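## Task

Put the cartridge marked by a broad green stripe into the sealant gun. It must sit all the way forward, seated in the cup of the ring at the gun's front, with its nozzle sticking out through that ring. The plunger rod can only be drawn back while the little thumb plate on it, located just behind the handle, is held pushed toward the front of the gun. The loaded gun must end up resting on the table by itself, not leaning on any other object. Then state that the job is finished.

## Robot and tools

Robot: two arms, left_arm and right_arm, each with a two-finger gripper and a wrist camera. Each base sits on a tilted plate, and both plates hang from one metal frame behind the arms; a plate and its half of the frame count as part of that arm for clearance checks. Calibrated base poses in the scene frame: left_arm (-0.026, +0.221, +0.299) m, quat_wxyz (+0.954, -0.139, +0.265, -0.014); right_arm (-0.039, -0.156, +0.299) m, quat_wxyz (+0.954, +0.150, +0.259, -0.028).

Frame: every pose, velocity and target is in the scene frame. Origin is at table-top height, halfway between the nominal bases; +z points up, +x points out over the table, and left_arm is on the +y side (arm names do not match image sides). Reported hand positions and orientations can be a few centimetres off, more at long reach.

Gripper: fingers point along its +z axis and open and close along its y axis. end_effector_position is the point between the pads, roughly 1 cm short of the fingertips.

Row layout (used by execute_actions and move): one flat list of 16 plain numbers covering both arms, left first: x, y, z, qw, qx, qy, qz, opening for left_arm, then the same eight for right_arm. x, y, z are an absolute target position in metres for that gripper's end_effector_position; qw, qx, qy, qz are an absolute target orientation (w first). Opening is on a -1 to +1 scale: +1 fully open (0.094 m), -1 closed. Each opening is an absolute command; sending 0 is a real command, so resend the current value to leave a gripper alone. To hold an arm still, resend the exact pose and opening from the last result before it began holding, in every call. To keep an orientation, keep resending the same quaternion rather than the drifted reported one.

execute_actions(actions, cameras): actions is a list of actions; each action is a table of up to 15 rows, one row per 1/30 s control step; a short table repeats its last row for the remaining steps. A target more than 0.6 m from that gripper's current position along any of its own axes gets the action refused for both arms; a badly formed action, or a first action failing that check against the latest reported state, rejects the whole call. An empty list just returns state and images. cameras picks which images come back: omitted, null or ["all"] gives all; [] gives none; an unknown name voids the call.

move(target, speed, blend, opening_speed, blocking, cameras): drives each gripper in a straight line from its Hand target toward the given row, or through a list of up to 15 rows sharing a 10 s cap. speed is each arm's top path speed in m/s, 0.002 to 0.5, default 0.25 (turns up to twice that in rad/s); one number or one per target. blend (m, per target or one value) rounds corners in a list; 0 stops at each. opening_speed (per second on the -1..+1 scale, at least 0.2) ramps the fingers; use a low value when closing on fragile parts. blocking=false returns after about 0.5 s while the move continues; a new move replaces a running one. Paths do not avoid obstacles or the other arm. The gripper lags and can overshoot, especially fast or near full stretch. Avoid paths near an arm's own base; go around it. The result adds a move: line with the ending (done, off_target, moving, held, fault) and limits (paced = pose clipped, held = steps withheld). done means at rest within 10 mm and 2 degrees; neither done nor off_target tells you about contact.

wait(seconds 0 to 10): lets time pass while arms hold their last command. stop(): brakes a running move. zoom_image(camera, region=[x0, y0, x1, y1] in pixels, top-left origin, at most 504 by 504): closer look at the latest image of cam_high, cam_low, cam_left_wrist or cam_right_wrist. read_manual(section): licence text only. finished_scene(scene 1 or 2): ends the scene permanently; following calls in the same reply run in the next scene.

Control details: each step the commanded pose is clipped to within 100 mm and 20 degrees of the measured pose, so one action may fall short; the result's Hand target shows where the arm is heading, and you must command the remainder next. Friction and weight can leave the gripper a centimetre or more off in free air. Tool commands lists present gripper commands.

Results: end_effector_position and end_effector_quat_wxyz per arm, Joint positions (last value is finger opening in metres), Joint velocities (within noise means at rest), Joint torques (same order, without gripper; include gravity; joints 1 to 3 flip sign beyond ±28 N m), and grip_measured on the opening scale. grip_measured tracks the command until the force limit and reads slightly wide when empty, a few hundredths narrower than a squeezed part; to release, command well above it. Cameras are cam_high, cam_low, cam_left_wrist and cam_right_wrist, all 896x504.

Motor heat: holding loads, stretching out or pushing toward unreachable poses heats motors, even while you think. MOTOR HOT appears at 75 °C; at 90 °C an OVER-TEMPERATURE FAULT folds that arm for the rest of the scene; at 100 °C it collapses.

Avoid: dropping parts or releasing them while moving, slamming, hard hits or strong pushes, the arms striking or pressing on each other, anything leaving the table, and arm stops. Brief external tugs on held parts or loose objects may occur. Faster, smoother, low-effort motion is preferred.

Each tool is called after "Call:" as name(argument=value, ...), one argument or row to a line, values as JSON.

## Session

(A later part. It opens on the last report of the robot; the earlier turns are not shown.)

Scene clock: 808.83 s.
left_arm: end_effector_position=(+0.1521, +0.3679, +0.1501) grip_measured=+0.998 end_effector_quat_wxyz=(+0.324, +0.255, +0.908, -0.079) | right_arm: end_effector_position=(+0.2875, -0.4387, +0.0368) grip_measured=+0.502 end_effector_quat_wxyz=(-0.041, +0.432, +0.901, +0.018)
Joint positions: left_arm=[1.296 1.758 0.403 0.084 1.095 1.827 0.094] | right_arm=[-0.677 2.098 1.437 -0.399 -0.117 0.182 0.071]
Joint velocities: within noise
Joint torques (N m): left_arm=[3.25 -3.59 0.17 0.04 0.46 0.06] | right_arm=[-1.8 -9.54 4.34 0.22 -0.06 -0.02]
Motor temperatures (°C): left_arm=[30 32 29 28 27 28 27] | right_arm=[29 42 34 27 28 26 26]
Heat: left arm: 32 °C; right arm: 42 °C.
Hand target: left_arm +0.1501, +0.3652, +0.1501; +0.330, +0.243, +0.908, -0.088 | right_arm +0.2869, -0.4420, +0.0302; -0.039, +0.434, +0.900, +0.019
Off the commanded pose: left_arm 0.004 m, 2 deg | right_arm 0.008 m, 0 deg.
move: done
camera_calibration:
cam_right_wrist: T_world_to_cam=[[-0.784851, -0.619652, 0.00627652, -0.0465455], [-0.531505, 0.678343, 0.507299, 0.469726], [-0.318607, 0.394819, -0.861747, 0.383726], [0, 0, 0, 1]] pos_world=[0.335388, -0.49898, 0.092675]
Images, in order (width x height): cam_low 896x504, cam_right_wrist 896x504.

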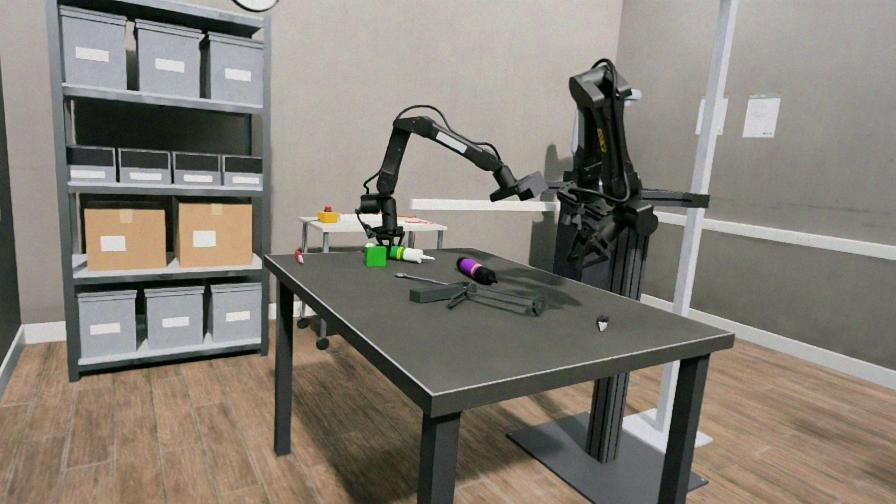

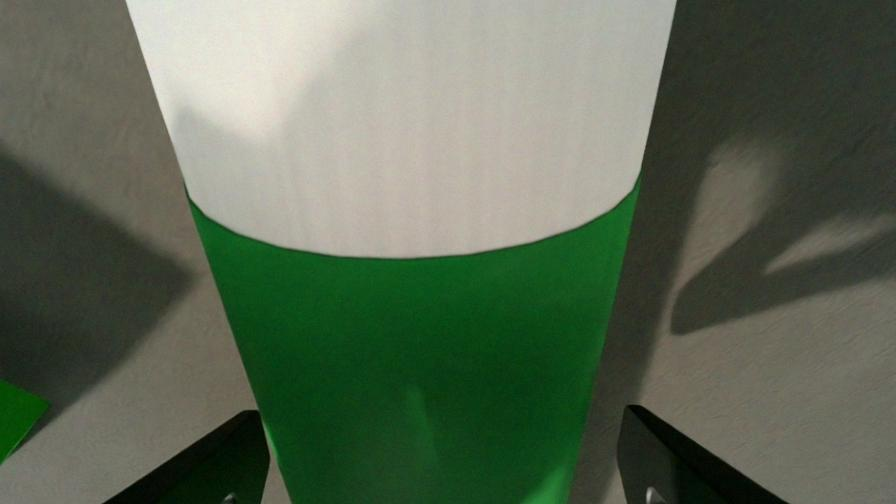

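Call:
move(
  target=[
    [0.15, 0.365, 0.15, 0.3303, 0.2432, 0.9077, -0.0885, 1, 0.290, -0.4395, 0.032, -0.0393, 0.434, 0.8998, 0.019, 0.5],
    [0.15, 0.365, 0.15, 0.3303, 0.2432, 0.9077, -0.0885, 1, 0.290, -0.4395, 0.032, -0.0393, 0.434, 0.8998, 0.019, -0.3],
  ],
  speed=0.06,
  opening_speed=0.4,
  cameras=["cam_right_wrist","cam_low"],
)

Scene clock: 827.23 s.
left_arm: end_effector_position=(+0.1521, +0.3679, +0.1501) grip_measured=+0.998 end_effector_quat_wxyz=(+0.324, +0.255, +0.908, -0.080) | right_arm: end_effector_position=(+0.2877, -0.4388, +0.0368) grip_measured=+0.016 end_effector_quat_wxyz=(-0.040, +0.433, +0.900, +0.018)
Joint positions: left_arm=[1.296 1.758 0.403 0.083 1.095 1.827 0.094] | right_arm=[-0.677 2.098 1.437 -0.398 -0.117 0.184 0.048]
Joint velocities: within noise
Joint torques (N m): left_arm=[3.18 -3.49 0.35 0.05 0.49 0.12] | right_arm=[-1.1 -9.89 4.3 0.14 -0.02 0.06]
Motor temperatures (°C): left_arm=[30 31 29 28 27 28 27] | right_arm=[29 42 34 26 28 26 26]
Heat: left arm: 31 °C; right arm: 42 °C.
Hand target: left_arm +0.1501, +0.3651, +0.1501; +0.330, +0.243, +0.908, -0.088 | right_arm +0.2899, -0.4394, +0.0321; -0.039, +0.434, +0.900, +0.019
Off the commanded pose: left_arm 0.004 m, 2 deg | right_arm 0.005 m, 0 deg.
move: done
camera_calibration:
cam_right_wrist: T_world_to_cam=[[-0.785534, -0.618791, 0.00585447, -0.045853], [-0.531142, 0.679061, 0.506719, 0.470114], [-0.317528, 0.394935, -0.862092, 0.383554], [0, 0, 0, 1]] pos_world=[0.335467, -0.499088, 0.0927113]
Images, in order (width x height): cam_low 896x504, cam_right_wrist 896x504.

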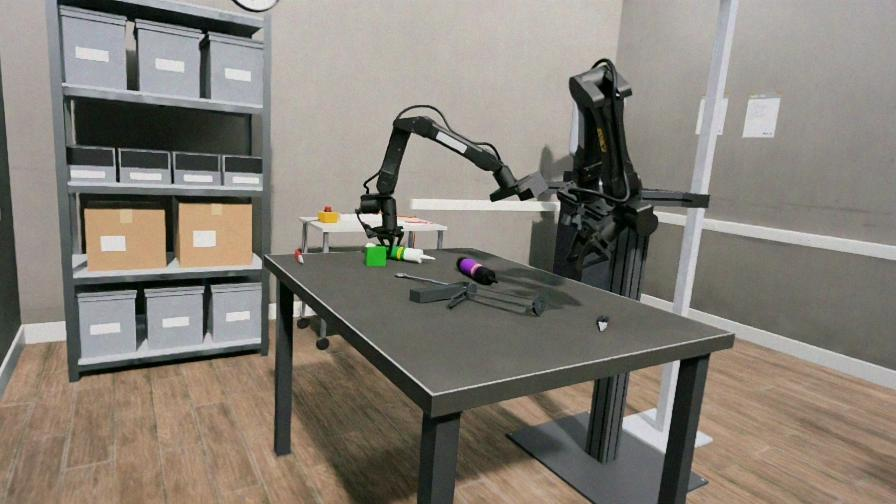

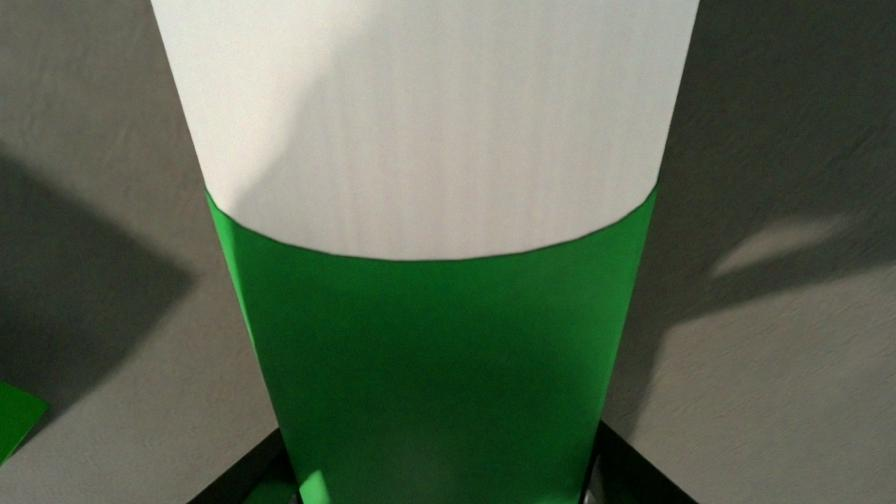

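Call:
move(
  target=[
    [0.15, 0.365, 0.15, 0.3303, 0.2432, 0.9077, -0.0885, 1, 0.290, -0.435, 0.16, -0.0393, 0.434, 0.8998, 0.019, -0.3],
  ],
  speed=0.1,
  cameras=["cam_right_wrist","cam_low","cam_high"],
)

Call:
zoom_image(
  camera="cam_low",
  region=[300, 180, 500, 300],
)

Scene clock: 836.97 s.
left_arm: end_effector_position=(+0.1521, +0.3679, +0.1501) grip_measured=+0.998 end_effector_quat_wxyz=(+0.324, +0.255, +0.907, -0.079) | right_arm: end_effector_position=(+0.2877, -0.4303, +0.1381) grip_measured=+0.016 end_effector_quat_wxyz=(-0.051, +0.432, +0.900, +0.021)
Joint positions: left_arm=[1.296 1.758 0.403 0.083 1.095 1.827 0.094] | right_arm=[-0.688 1.795 1.36 -0.647 -0.121 0.171 0.048]
Joint velocities: within noise
Joint torques (N m): left_arm=[3 -3.55 0.17 0.08 0.45 0.11] | right_arm=[-2.25 -15.38 3.63 -0.27 -0.11 -0.05]
Motor temperatures (°C): left_arm=[30 31 29 28 27 28 27] | right_arm=[29 43 34 26 28 26 27]
Heat: left arm: 31 °C; right arm: 43 °C.
Hand target: left_arm +0.1501, +0.3652, +0.1501; +0.330, +0.243, +0.908, -0.088 | right_arm +0.2898, -0.4348, +0.1588; -0.039, +0.434, +0.900, +0.019
Off the commanded pose: left_arm 0.004 m, 2 deg | right_arm 0.023 m, 1 deg.
move: off_target (right_arm)
camera_calibration:
cam_right_wrist: T_world_to_cam=[[-0.784869, -0.619575, 0.0103519, -0.0423304], [-0.523021, 0.671329, 0.525134, 0.404792], [-0.33231, 0.406748, -0.850956, 0.475322], [0, 0, 0, 1]] pos_world=[0.336445, -0.491312, 0.192347]
Images, in order (width x height): cam_high 896x504, cam_low 896x504, cam_right_wrist 896x504.

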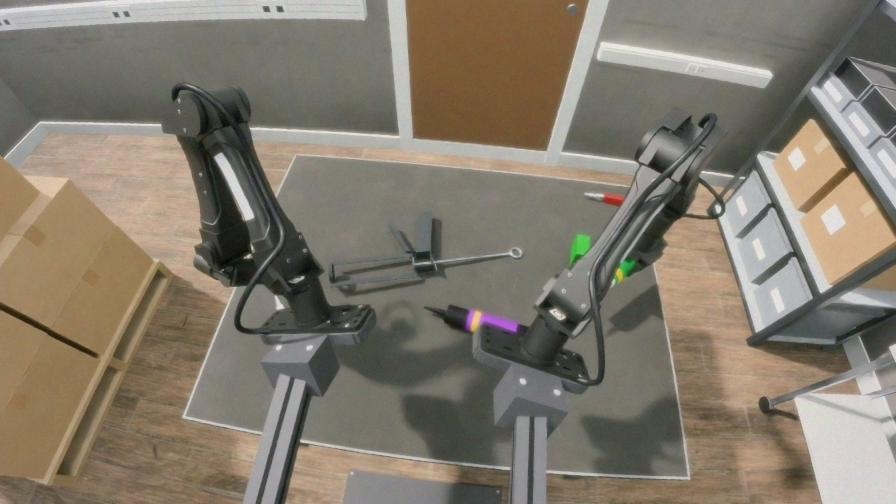

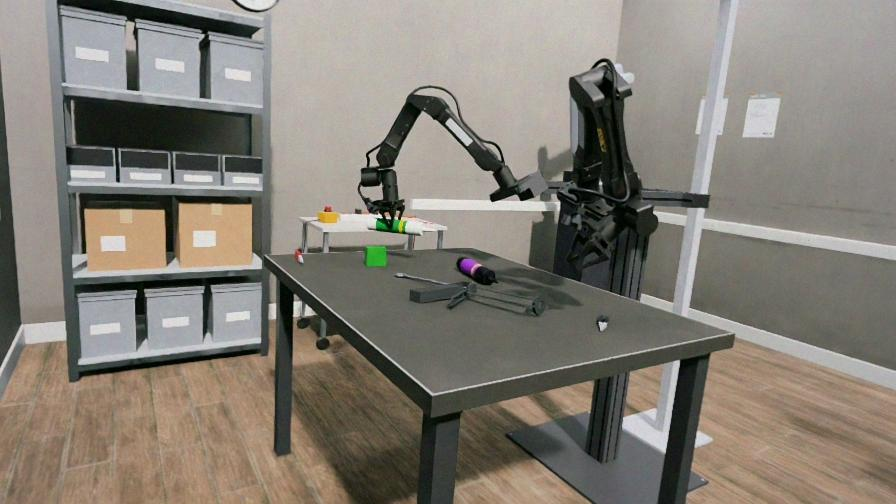

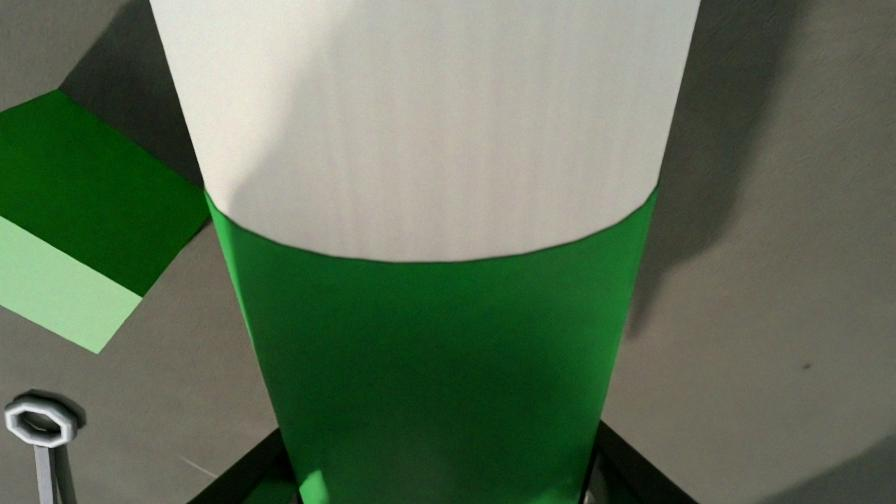

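Scaled by 2.520.

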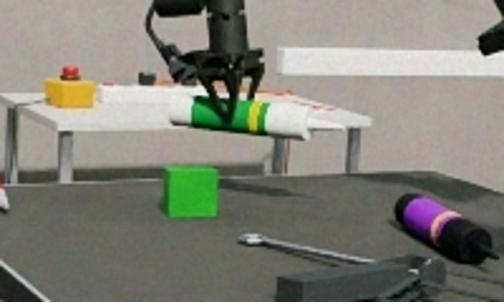

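Call:
move(
  target=[
    [0.15, 0.365, 0.15, 0.3303, 0.2432, 0.9077, -0.0885, 1, 0.306, 0.0, 0.19, -0.0393, 0.59, 0.8064, 0.019, -0.3],
    [0.15, 0.365, 0.15, 0.3303, 0.2432, 0.9077, -0.0885, 1, 0.306, 0.10, 0.185, 0.1049, 0.5897, 0.797, -0.0776, -0.3],
  ],
  speed=0.12,
)

Scene clock: 861.73 s.
left_arm: end_effector_position=(+0.1520, +0.3678, +0.1501) grip_measured=+0.998 end_effector_quat_wxyz=(+0.324, +0.255, +0.908, -0.080) | right_arm: end_effector_position=(+0.3041, +0.0893, +0.1707) grip_measured=+0.016 end_effector_quat_wxyz=(+0.077, +0.581, +0.808, -0.059)
Joint positions: left_arm=[1.296 1.758 0.403 0.083 1.095 1.827 0.094] | right_arm=[0.867 2.322 1.563 -0.792 0.763 2.09 0.048]
Joint velocities: within noise
Joint torques (N m): left_arm=[3 -3.54 0.35 0.04 0.46 0.1] | right_arm=[10.06 -9.44 6.32 -0.25 0.47 0.04]
Motor temperatures (°C): left_arm=[30 31 29 28 27 28 27] | right_arm=[30 48 34 27 28 26 28]
Heat: left arm: 31 °C; right arm: 48 °C.
Hand target: left_arm +0.1501, +0.3651, +0.1501; +0.330, +0.243, +0.908, -0.088 | right_arm +0.3060, +0.0998, +0.1847; +0.094, +0.568, +0.816, -0.050
Off the commanded pose: left_arm 0.003 m, 2 deg | right_arm 0.018 m, 4 deg.
joint sent to its limit (right arm) — joint 6 (wrist roll), upper limit. The joint targets are off in orientation, not in position.
move: off_target (right_arm)
camera_calibration:
cam_left_wrist: T_world_to_cam=[[-0.509586, -0.860039, -0.0255875, 0.399172], [-0.830213, 0.499289, -0.247905, 0.0192911], [0.225983, -0.105086, -0.968447, 0.232406], [0, 0, 0, 1]] pos_world=[0.166908, 0.358095, 0.240069]
cam_right_wrist: T_world_to_cam=[[-0.950705, -0.310009, 0.00735987, 0.315484], [-0.298855, 0.922315, 0.244992, 0.00466647], [-0.082738, 0.230716, -0.969497, 0.257216], [0, 0, 0, 1]] pos_world=[0.322608, 0.0341552, 0.245905]

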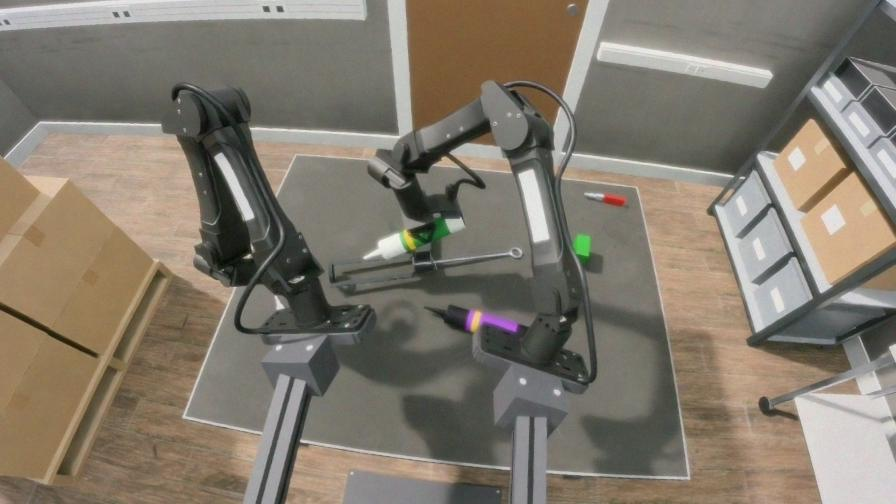

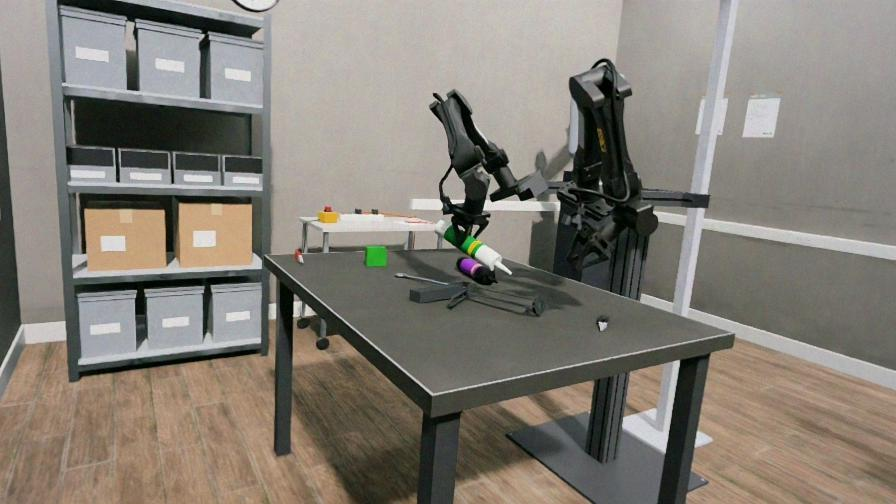

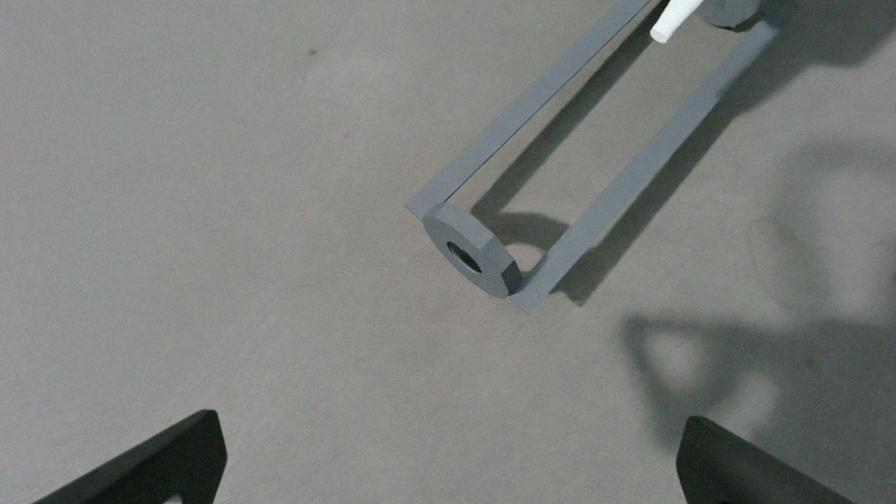

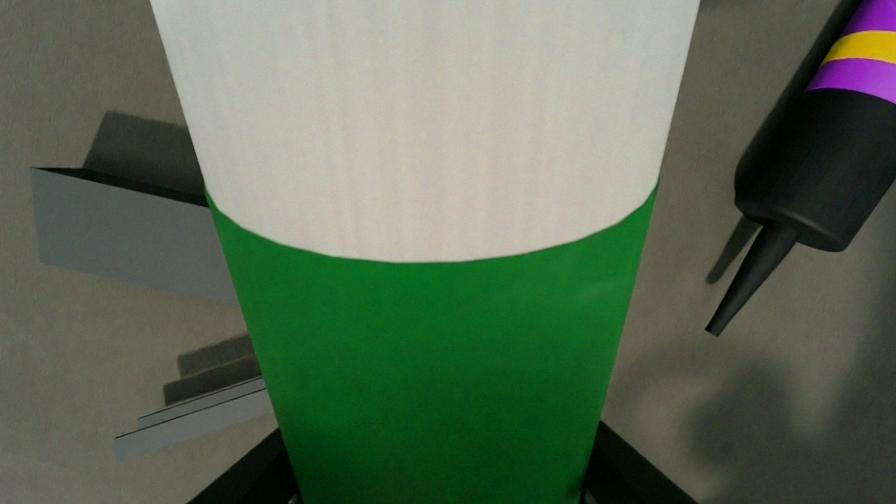

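Call:
move(
  target=[
    [0.15, 0.365, 0.15, 0.3303, 0.2432, 0.9077, -0.0885, 1, 0.306, -0.20, 0.20, -0.0393, 0.434, 0.8998, 0.019, -0.3],
    [0.20, 0.30, 0.25, 0.242, 0.062, 0.968, -0.03, 1, 0.28, -0.30, 0.20, -0.0393, 0.434, 0.8998, 0.019, -0.3],
    [0.30, 0.14, 0.2, 0.2133, -0.0636, 0.9725, 0.0163, 1, 0.28, -0.30, 0.20, -0.0393, 0.434, 0.8998, 0.019, -0.3],
  ],
  speed=0.15,
  blend=0.03,
)

Scene clock: 914.43 s.
left_arm: end_effector_position=(+0.2971, +0.1444, +0.1997) grip_measured=+0.998 end_effector_quat_wxyz=(+0.210, -0.061, +0.976, +0.017) | right_arm: end_effector_position=(+0.2684, -0.2931, +0.1819) grip_measured=+0.015 end_effector_quat_wxyz=(-0.060, +0.433, +0.899, +0.014)
Joint positions: left_arm=[-0.535 1.458 0.45 0.24 -0.713 -0.329 0.094] | right_arm=[-0.339 1.437 0.932 -0.583 0.057 0.481 0.048]
Joint velocities: within noise
Joint torques (N m): left_arm=[-3.74 -3.51 4.33 1.37 -0.21 -0.13] | right_arm=[0.02 -11.78 6.15 -0.31 -0.14 -0.07]
Motor temperatures (°C): left_arm=[30 31 29 28 27 28 27] | right_arm=[33 42 34 27 28 26 29]
Heat: left arm: 31 °C; right arm: 42 °C.
Hand target: left_arm +0.2999, +0.1400, +0.2001; +0.214, -0.064, +0.975, +0.016 | right_arm +0.2797, -0.2998, +0.1992; -0.039, +0.434, +0.900, +0.019
Off the commanded pose: left_arm 0.005 m, 1 deg | right_arm 0.023 m, 2 deg.
move: off_target (right_arm)
camera_calibration:
cam_left_wrist: T_world_to_cam=[[0.129612, -0.991467, -0.0139061, 0.108935], [-0.991541, -0.129693, 0.0050493, 0.351824], [-0.00680974, 0.0131341, -0.999891, 0.282537], [0, 0, 0, 1]] pos_world=[0.336652, 0.149924, 0.282245]
cam_right_wrist: T_world_to_cam=[[-0.78441, -0.619528, 0.0297608, 0.0234459], [-0.511542, 0.673328, 0.533811, 0.275493], [-0.35075, 0.403503, -0.84508, 0.453303], [0, 0, 0, 1]] pos_world=[0.318313, -0.353881, 0.235318]

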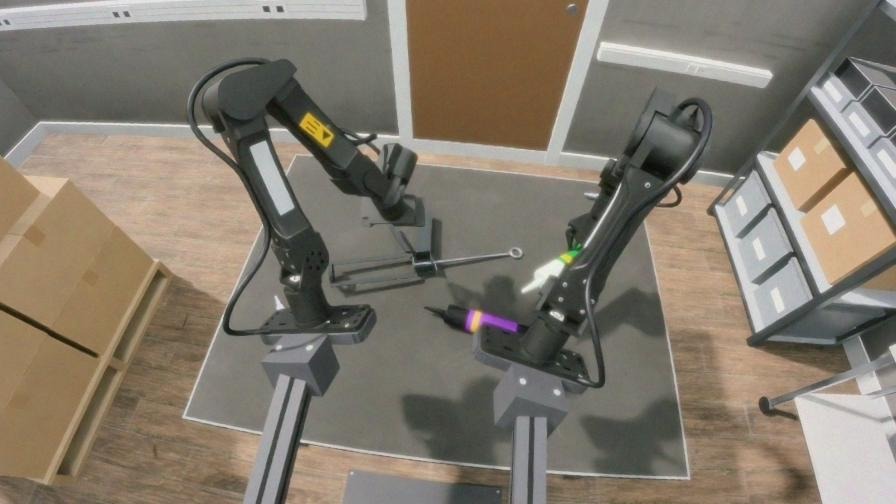

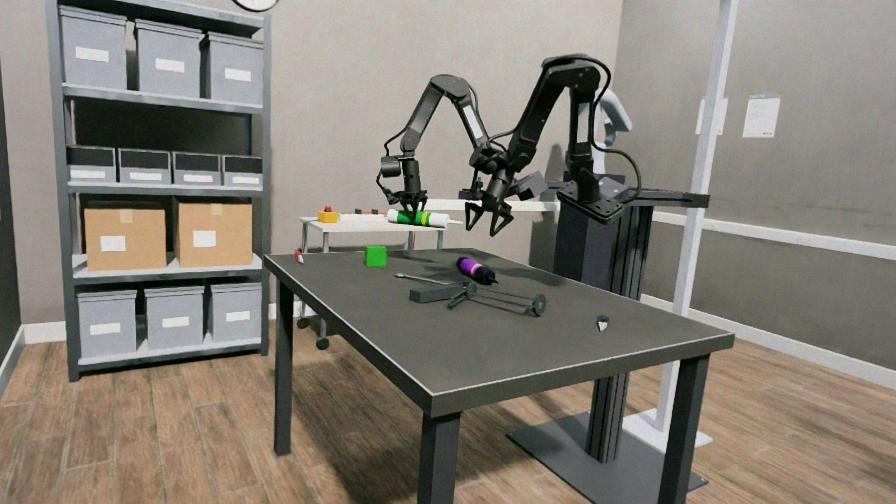

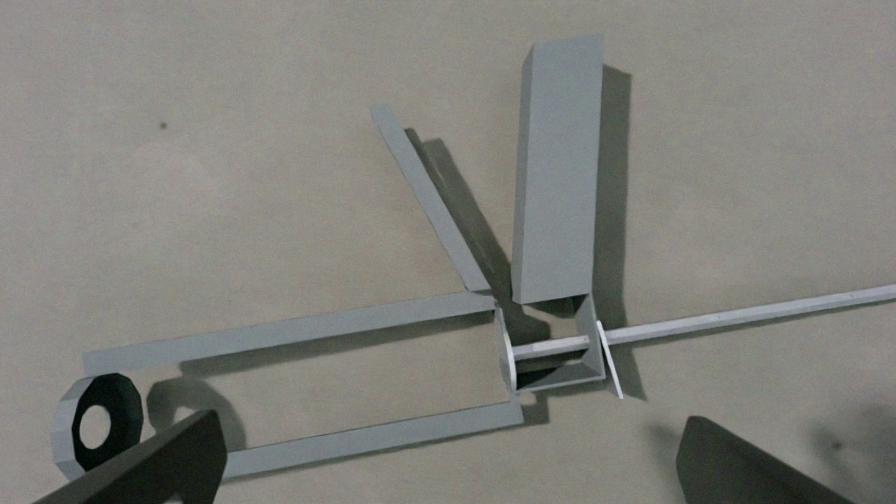

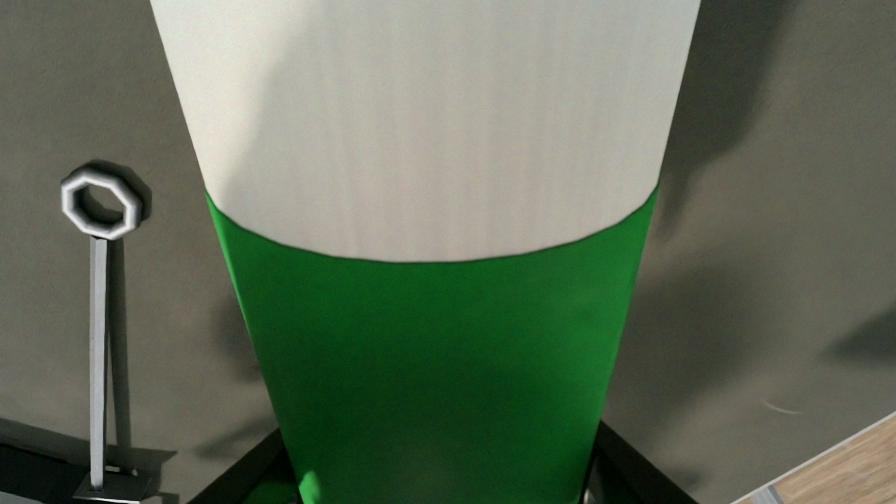

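Call:
move(
  target=[
    [0.350, 0.0955, 0.07, 0.1304, -0.0381, 0.9907, 0.005, 0.6, 0.28, -0.30, 0.20, -0.0393, 0.434, 0.8998, 0.019, -0.3],
  ],
  speed=0.15,
  cameras=["cam_left_wrist"],
)

Scene clock: 927.37 s.
left_arm: end_effector_position=(+0.3593, +0.0968, +0.0793) grip_measured=+0.602 end_effector_quat_wxyz=(+0.148, -0.052, +0.988, +0.001) | right_arm: end_effector_position=(+0.2683, -0.2930, +0.1819) grip_measured=+0.015 end_effector_quat_wxyz=(-0.060, +0.432, +0.900, +0.014)
Joint positions: left_arm=[-0.37 2.073 0.907 0.342 -0.533 -0.253 0.075] | right_arm=[-0.339 1.437 0.932 -0.584 0.057 0.48 0.048]
Joint velocities: within noise
Joint torques (N m): left_arm=[-4.44 -6.37 2.65 0.86 -0.03 0.07] | right_arm=[0.02 -11.77 6.19 -0.3 -0.15 -0.05]
Motor temperatures (°C): left_arm=[30 31 29 28 27 28 27] | right_arm=[31 41 34 27 28 26 29]
Heat: left arm: 31 °C; right arm: 41 °C.
Hand target: left_arm +0.3498, +0.0957, +0.0704; +0.131, -0.038, +0.991, +0.005 | right_arm +0.2796, -0.2998, +0.1992; -0.039, +0.434, +0.900, +0.019
Off the commanded pose: left_arm 0.013 m, 3 deg | right_arm 0.023 m, 2 deg.
move: off_target (left_arm, right_arm)
camera_calibration:
cam_left_wrist: T_world_to_cam=[[0.106145, -0.994323, 0.00740582, 0.0590808], [-0.985564, -0.104216, 0.133429, 0.393095], [-0.131899, -0.0214617, -0.991031, 0.210767], [0, 0, 0, 1]] pos_world=[0.408949, 0.104236, 0.155989]
Images, in order (width x height): cam_left_wrist 896x504.

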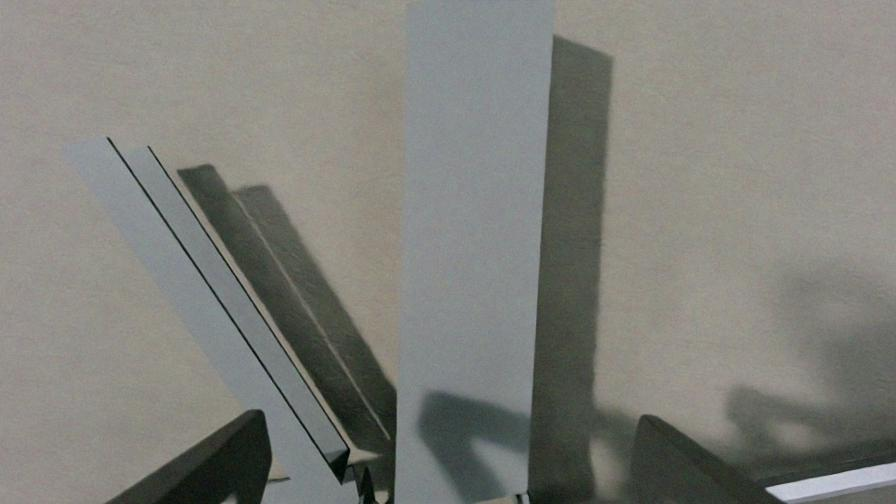

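Call:
move(
  target=[
    [0.370, 0.092, 0.05, 0.1304, -0.0381, 0.9907, 0.005, 0.2, 0.28, -0.30, 0.20, -0.0393, 0.434, 0.8998, 0.019, -0.3],
    [0.370, 0.092, 0.0165, 0.1304, -0.0381, 0.9907, 0.005, 0.2, 0.28, -0.30, 0.20, -0.0393, 0.434, 0.8998, 0.019, -0.3],
  ],
  speed=0.07,
  cameras=["cam_left_wrist"],
)

Scene clock: 936.70 s.
left_arm: end_effector_position=(+0.3748, +0.0941, +0.0248) grip_measured=+0.202 end_effector_quat_wxyz=(+0.135, -0.045, +0.990, +0.005) | right_arm: end_effector_position=(+0.2683, -0.2930, +0.1819) grip_measured=+0.015 end_effector_quat_wxyz=(-0.060, +0.432, +0.900, +0.014)
Joint positions: left_arm=[-0.304 2.276 1.084 0.366 -0.49 -0.196 0.056] | right_arm=[-0.339 1.437 0.932 -0.584 0.057 0.48 0.048]
Joint velocities: within noise
Joint torques (N m): left_arm=[-4.72 -7.2 2.24 1.2 -0.05 0.08] | right_arm=[-0.03 -11.86 6.12 -0.29 -0.13 -0.05]
Motor temperatures (°C): left_arm=[30 32 29 28 27 28 27] | right_arm=[30 41 34 27 28 26 29]
Heat: left arm: 32 °C; right arm: 41 °C.
Hand target: left_arm +0.3699, +0.0922, +0.0168; +0.130, -0.038, +0.991, +0.005 | right_arm +0.2796, -0.2998, +0.1992; -0.039, +0.434, +0.900, +0.019
Off the commanded pose: left_arm 0.010 m, 1 deg | right_arm 0.023 m, 2 deg.
move: off_target (right_arm)
camera_calibration:
cam_left_wrist: T_world_to_cam=[[0.0929098, -0.995666, -0.0042207, 0.0605308], [-0.983093, -0.0924067, 0.158079, 0.412719], [-0.157784, -0.0105377, -0.987417, 0.167333], [0, 0, 0, 1]] pos_world=[0.42652, 0.10017, 0.100241]
Images, in order (width x height): cam_left_wrist 896x504.

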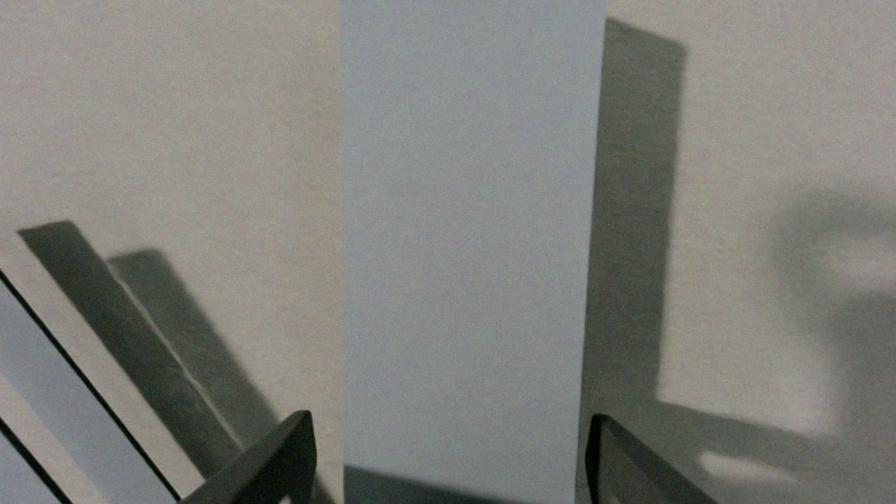

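Call:
move(
  target=[
    [0.370, 0.092, 0.0165, 0.1304, -0.0381, 0.9907, 0.005, -1, 0.28, -0.30, 0.20, -0.0393, 0.434, 0.8998, 0.019, -0.3],
  ],
  speed=0.07,
  opening_speed=0.5,
  cameras=[],
)

Call:
move(
  target=[
    [0.386, 0.0165, 0.020, 0.1284, -0.1756, 0.9757, 0.0231, -1, 0.28, -0.30, 0.20, -0.0393, 0.434, 0.8998, 0.019, -0.3],
  ],
  speed=0.06,
)

Scene clock: 951.33 s.
left_arm: end_effector_position=(+0.3751, +0.0934, +0.0249) grip_measured=-0.175 end_effector_quat_wxyz=(+0.136, -0.045, +0.990, +0.003) | right_arm: end_effector_position=(+0.2682, -0.2930, +0.1819) grip_measured=+0.015 end_effector_quat_wxyz=(-0.060, +0.432, +0.900, +0.014)
Joint positions: left_arm=[-0.304 2.276 1.084 0.368 -0.486 -0.196 0.039] | right_arm=[-0.339 1.437 0.932 -0.584 0.057 0.48 0.048]
Joint velocities: within noise
Joint torques (N m): left_arm=[-4.75 -7.3 2.19 1.2 -0.05 0.09] | right_arm=[0.05 -11.9 6.05 -0.32 -0.14 -0.08]
Motor temperatures (°C): left_arm=[30 32 29 29 27 28 27] | right_arm=[30 40 35 27 28 26 30]
Heat: left arm: 32 °C; right arm: 40 °C.
Hand target: left_arm +0.3699, +0.0921, +0.0168; +0.130, -0.038, +0.991, +0.005 | right_arm +0.2796, -0.2998, +0.1992; -0.039, +0.434, +0.900, +0.019
Off the commanded pose: left_arm 0.010 m, 1 deg | right_arm 0.023 m, 2 deg.
move: off_target (right_arm)
No camera images: "cameras" was empty.

Scene clock: 954.27 s.
left_arm: end_effector_position=(+0.3972, +0.0287, +0.0260) grip_measured=-0.176 end_effector_quat_wxyz=(+0.137, -0.180, +0.974, +0.024) | right_arm: end_effector_position=(+0.2682, -0.2930, +0.1819) grip_measured=+0.015 end_effector_quat_wxyz=(-0.060, +0.432, +0.900, +0.014)
Joint positions: left_arm=[-0.452 2.431 1.398 0.108 -0.657 -0.61 0.039] | right_arm=[-0.339 1.437 0.932 -0.584 0.057 0.48 0.048]
Joint velocities: within noise
Joint torques (N m): left_arm=[-8.4 -7.95 3.89 0.86 -0.14 -0.26] | right_arm=[0.02 -11.77 6.11 -0.32 -0.12 -0.02]
Motor temperatures (°C): left_arm=[30 32 29 29 27 28 27] | right_arm=[30 40 35 27 28 26 30]
Heat: left arm: 32 °C; right arm: 40 °C.
Hand target: left_arm +0.3858, +0.0170, +0.0203; +0.129, -0.175, +0.976, +0.023 | right_arm +0.2796, -0.2998, +0.1992; -0.039, +0.434, +0.900, +0.019
Off the commanded pose: left_arm 0.018 m, 1 deg | right_arm 0.023 m, 2 deg.
move: off_target (left_arm, right_arm)
camera_calibration:
cam_left_wrist: T_world_to_cam=[[0.359762, -0.933039, -0.00310297, -0.114577], [-0.922376, -0.356148, 0.149603, 0.412231], [-0.140691, -0.0509595, -0.988741, 0.165738], [0, 0, 0, 1]] pos_world=[0.444771, 0.048356, 0.101845]
cam_right_wrist: T_world_to_cam=[[-0.784114, -0.619889, 0.0300637, 0.0231165], [-0.511489, 0.672912, 0.534386, 0.275102], [-0.35149, 0.403642, -0.844706, 0.453402], [0, 0, 0, 1]] pos_world=[0.318204, -0.353802, 0.235286]

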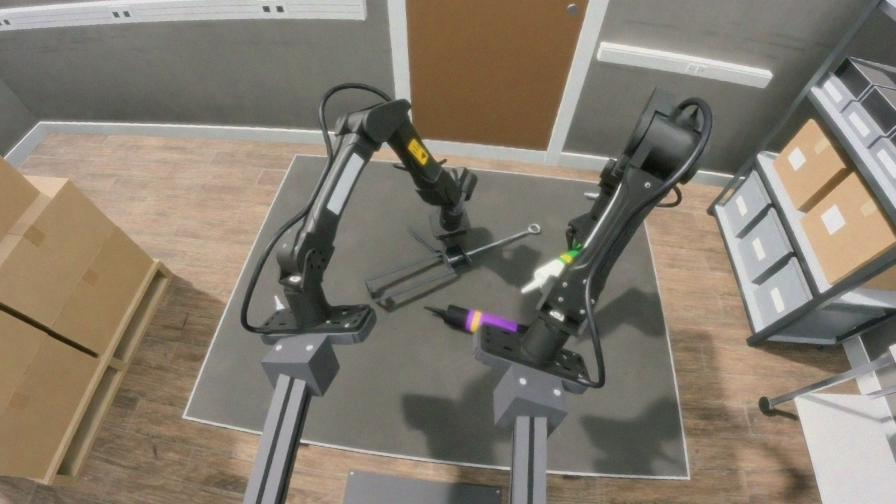

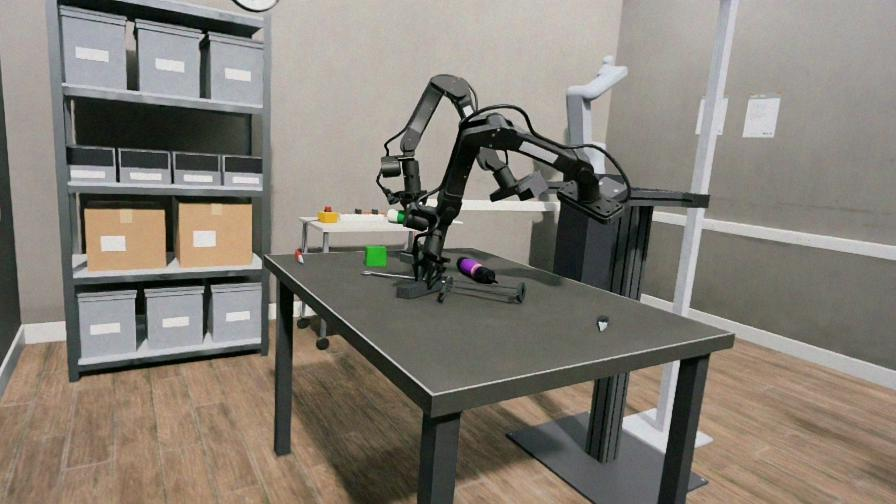

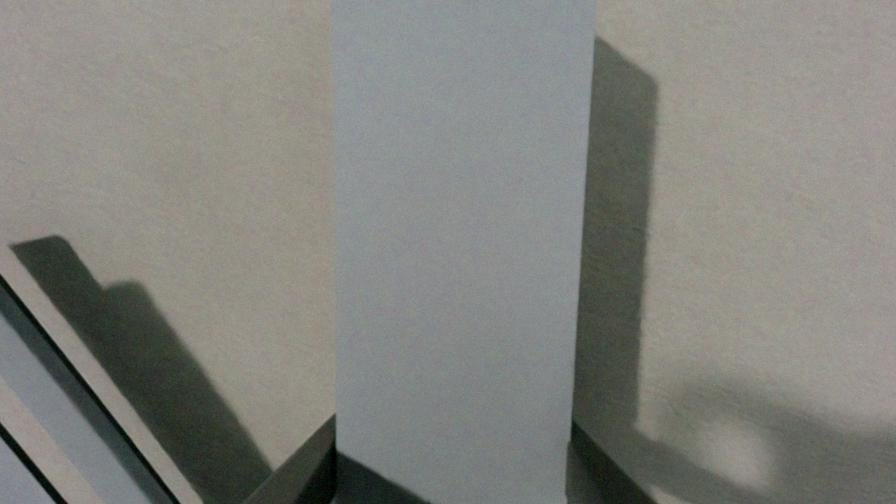

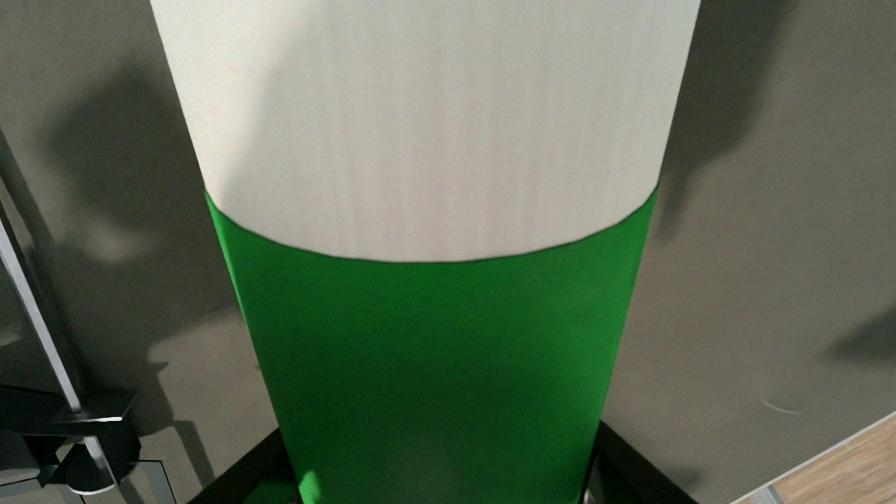

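Call:
move(
  target=[
    [0.388, 0.018, 0.020, 0.1284, -0.1756, 0.9757, 0.0231, 0.2, 0.28, -0.30, 0.20, -0.0393, 0.434, 0.8998, 0.019, -0.3],
    [0.37, 0.03, 0.12, 0.1284, -0.1756, 0.9757, 0.0231, 0.2, 0.28, -0.30, 0.20, -0.0393, 0.434, 0.8998, 0.019, -0.3],
    [0.27, 0.22, 0.24, 0.2133, -0.0636, 0.9725, 0.0163, 1, 0.28, -0.30, 0.20, -0.0393, 0.434, 0.8998, 0.019, -0.3],
    [0.19, 0.30, 0.22, 0.2447, 0.1794, 0.9330,-0.0670, 1, 0.28, -0.30, 0.20, -0.0393, 0.434, 0.8998, 0.019, -0.3],
  ],
  speed=0.15,
  cameras=["cam_left_wrist","cam_high"],
)

Scene clock: 977.07 s.
left_arm: end_effector_position=(+0.1886, +0.3010, +0.2176) grip_measured=+0.998 end_effector_quat_wxyz=(+0.247, +0.182, +0.950, -0.060) | right_arm: end_effector_position=(+0.2682, -0.2930, +0.1819) grip_measured=+0.015 end_effector_quat_wxyz=(-0.060, +0.432, +0.900, +0.014)
Joint positions: left_arm=[0.899 0.714 0.14 -0.211 0.703 1.081 0.094] | right_arm=[-0.339 1.437 0.932 -0.584 0.057 0.48 0.048]
Joint velocities: within noise
Joint torques (N m): left_arm=[0.4 -0.7 5.78 0.72 0.35 0.12] | right_arm=[0.08 -11.81 6.19 -0.27 -0.13 -0.06]
Motor temperatures (°C): left_arm=[31 32 29 28 27 28 28] | right_arm=[30 40 35 27 28 26 30]
Heat: left arm: 32 °C; right arm: 40 °C.
Hand target: left_arm +0.1901, +0.3000, +0.2199; +0.249, +0.182, +0.949, -0.068 | right_arm +0.2796, -0.2998, +0.1992; -0.039, +0.434, +0.900, +0.019
Off the commanded pose: left_arm 0.003 m, 1 deg | right_arm 0.023 m, 2 deg.
move: off_target (right_arm)
camera_calibration:
cam_left_wrist: T_world_to_cam=[[-0.370846, -0.92852, 0.0180038, 0.347074], [-0.926001, 0.368226, -0.0832597, 0.121454], [0.0706788, -0.0475481, -0.996365, 0.300509], [0, 0, 0, 1]] pos_world=[0.219938, 0.291831, 0.30328]
Images, in order (width x height): cam_high 896x504, cam_left_wrist 896x504.

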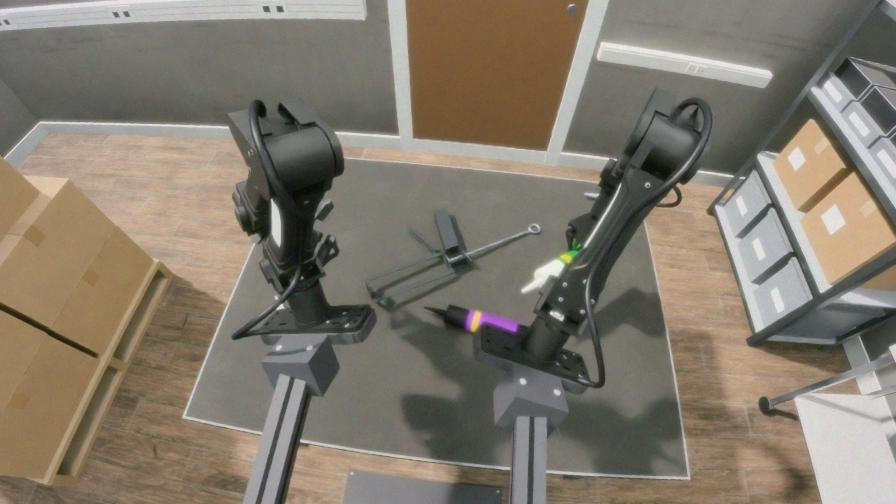

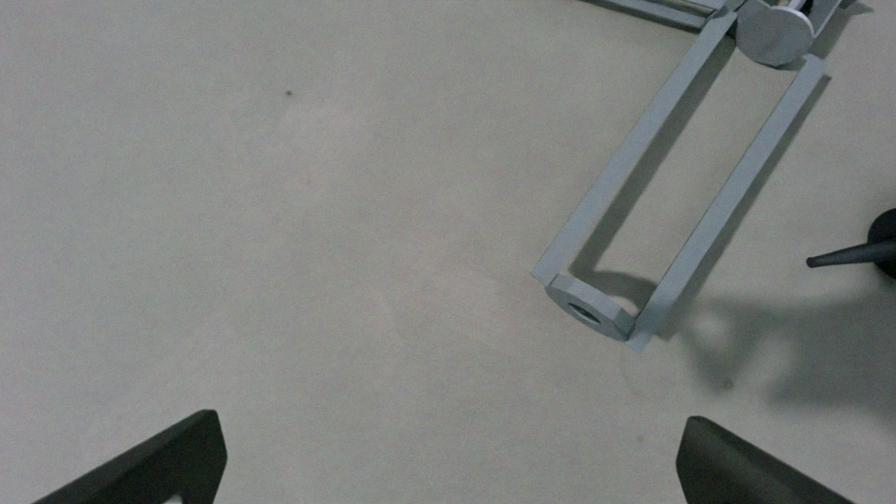

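Call:
move(
  target=[
    [0.19, 0.30, 0.22, 0.2447, 0.1794, 0.9330,-0.0670, 1, 0.335, -0.08, 0.21, -0.0393, 0.434, 0.8998, 0.019, -0.3],
    [0.19, 0.30, 0.22, 0.2447, 0.1794, 0.9330,-0.0670, 1, 0.333, 0.02, 0.185, 0.0927, 0.4592, 0.8821, -0.0482, -0.3],
  ],
  speed=0.12,
  blend=0.03,
)

Scene clock: 992.53 s.
left_arm: end_effector_position=(+0.1886, +0.3007, +0.2177) grip_measured=+0.998 end_effector_quat_wxyz=(+0.247, +0.182, +0.950, -0.060) | right_arm: end_effector_position=(+0.3266, +0.0121, +0.1739) grip_measured=+0.015 end_effector_quat_wxyz=(+0.074, +0.467, +0.880, -0.050)
Joint positions: left_arm=[0.899 0.714 0.14 -0.212 0.704 1.082 0.094] | right_arm=[0.714 2.06 1.275 -0.57 0.743 1.578 0.048]
Joint velocities: within noise
Joint torques (N m): left_arm=[0.42 -0.73 5.72 0.74 0.35 0.06] | right_arm=[8.1 -8.54 6.09 -0.08 0.46 0.05]
Motor temperatures (°C): left_arm=[30 31 30 28 27 28 27] | right_arm=[30 40 35 27 28 26 30]
Heat: left arm: 31 °C; right arm: 40 °C.
Hand target: left_arm +0.1901, +0.3000, +0.2199; +0.249, +0.182, +0.949, -0.068 | right_arm +0.3329, +0.0200, +0.1850; +0.093, +0.459, +0.882, -0.047
Off the commanded pose: left_arm 0.003 m, 1 deg | right_arm 0.015 m, 2 deg.
move: off_target (right_arm)
camera_calibration:
cam_left_wrist: T_world_to_cam=[[-0.371761, -0.928135, 0.0189472, 0.346621], [-0.925621, 0.369041, -0.0838754, 0.121333], [0.0708554, -0.0487195, -0.996296, 0.300844], [0, 0, 0, 1]] pos_world=[0.219852, 0.291591, 0.303339]
cam_right_wrist: T_world_to_cam=[[-0.833847, -0.551613, 0.0205237, 0.275372], [-0.528221, 0.808176, 0.260449, 0.155438], [-0.160254, 0.206334, -0.965269, 0.304901], [0, 0, 0, 1]] pos_world=[0.360586, -0.0366341, 0.248176]

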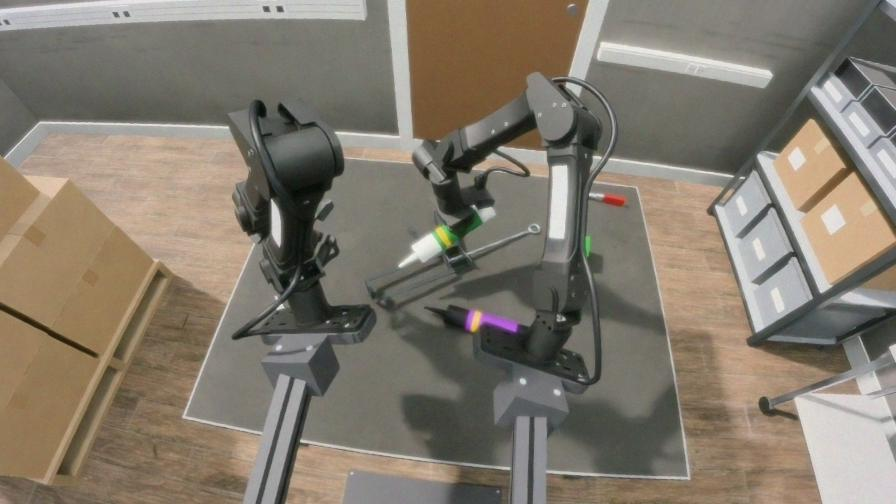

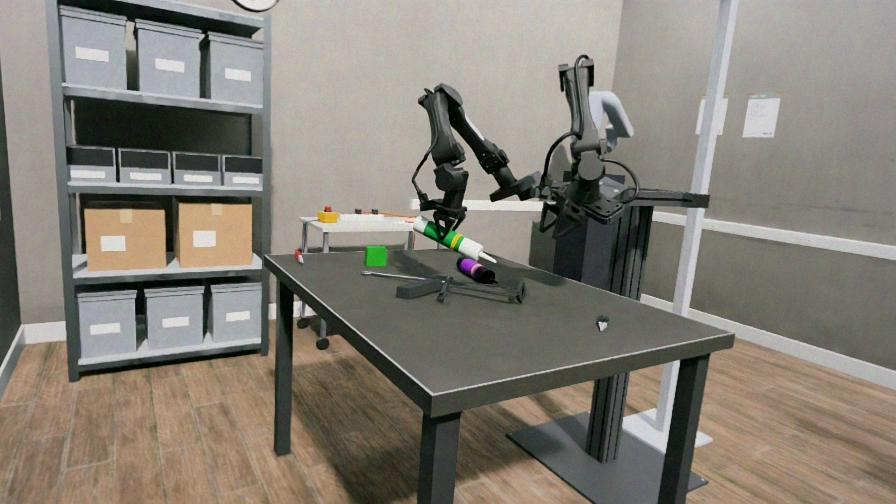

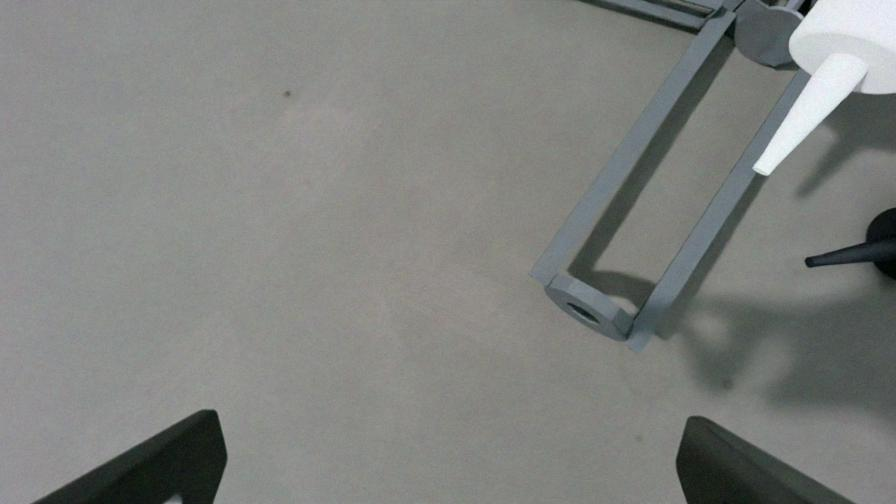

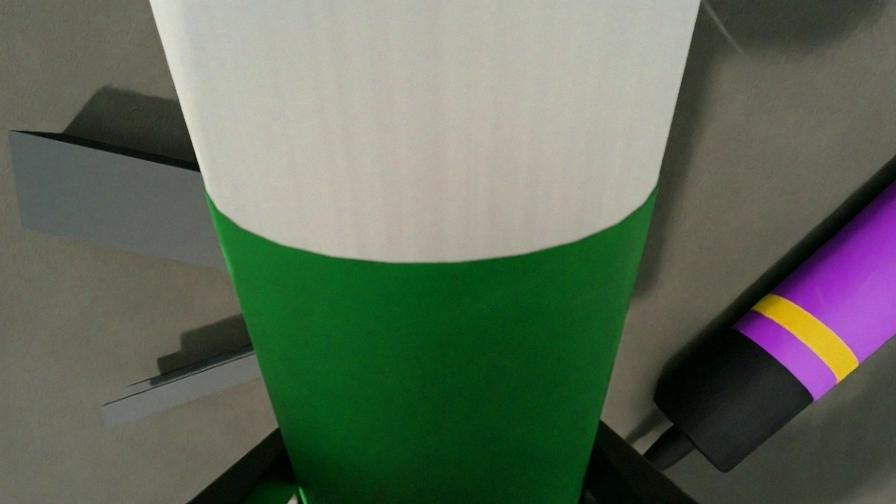

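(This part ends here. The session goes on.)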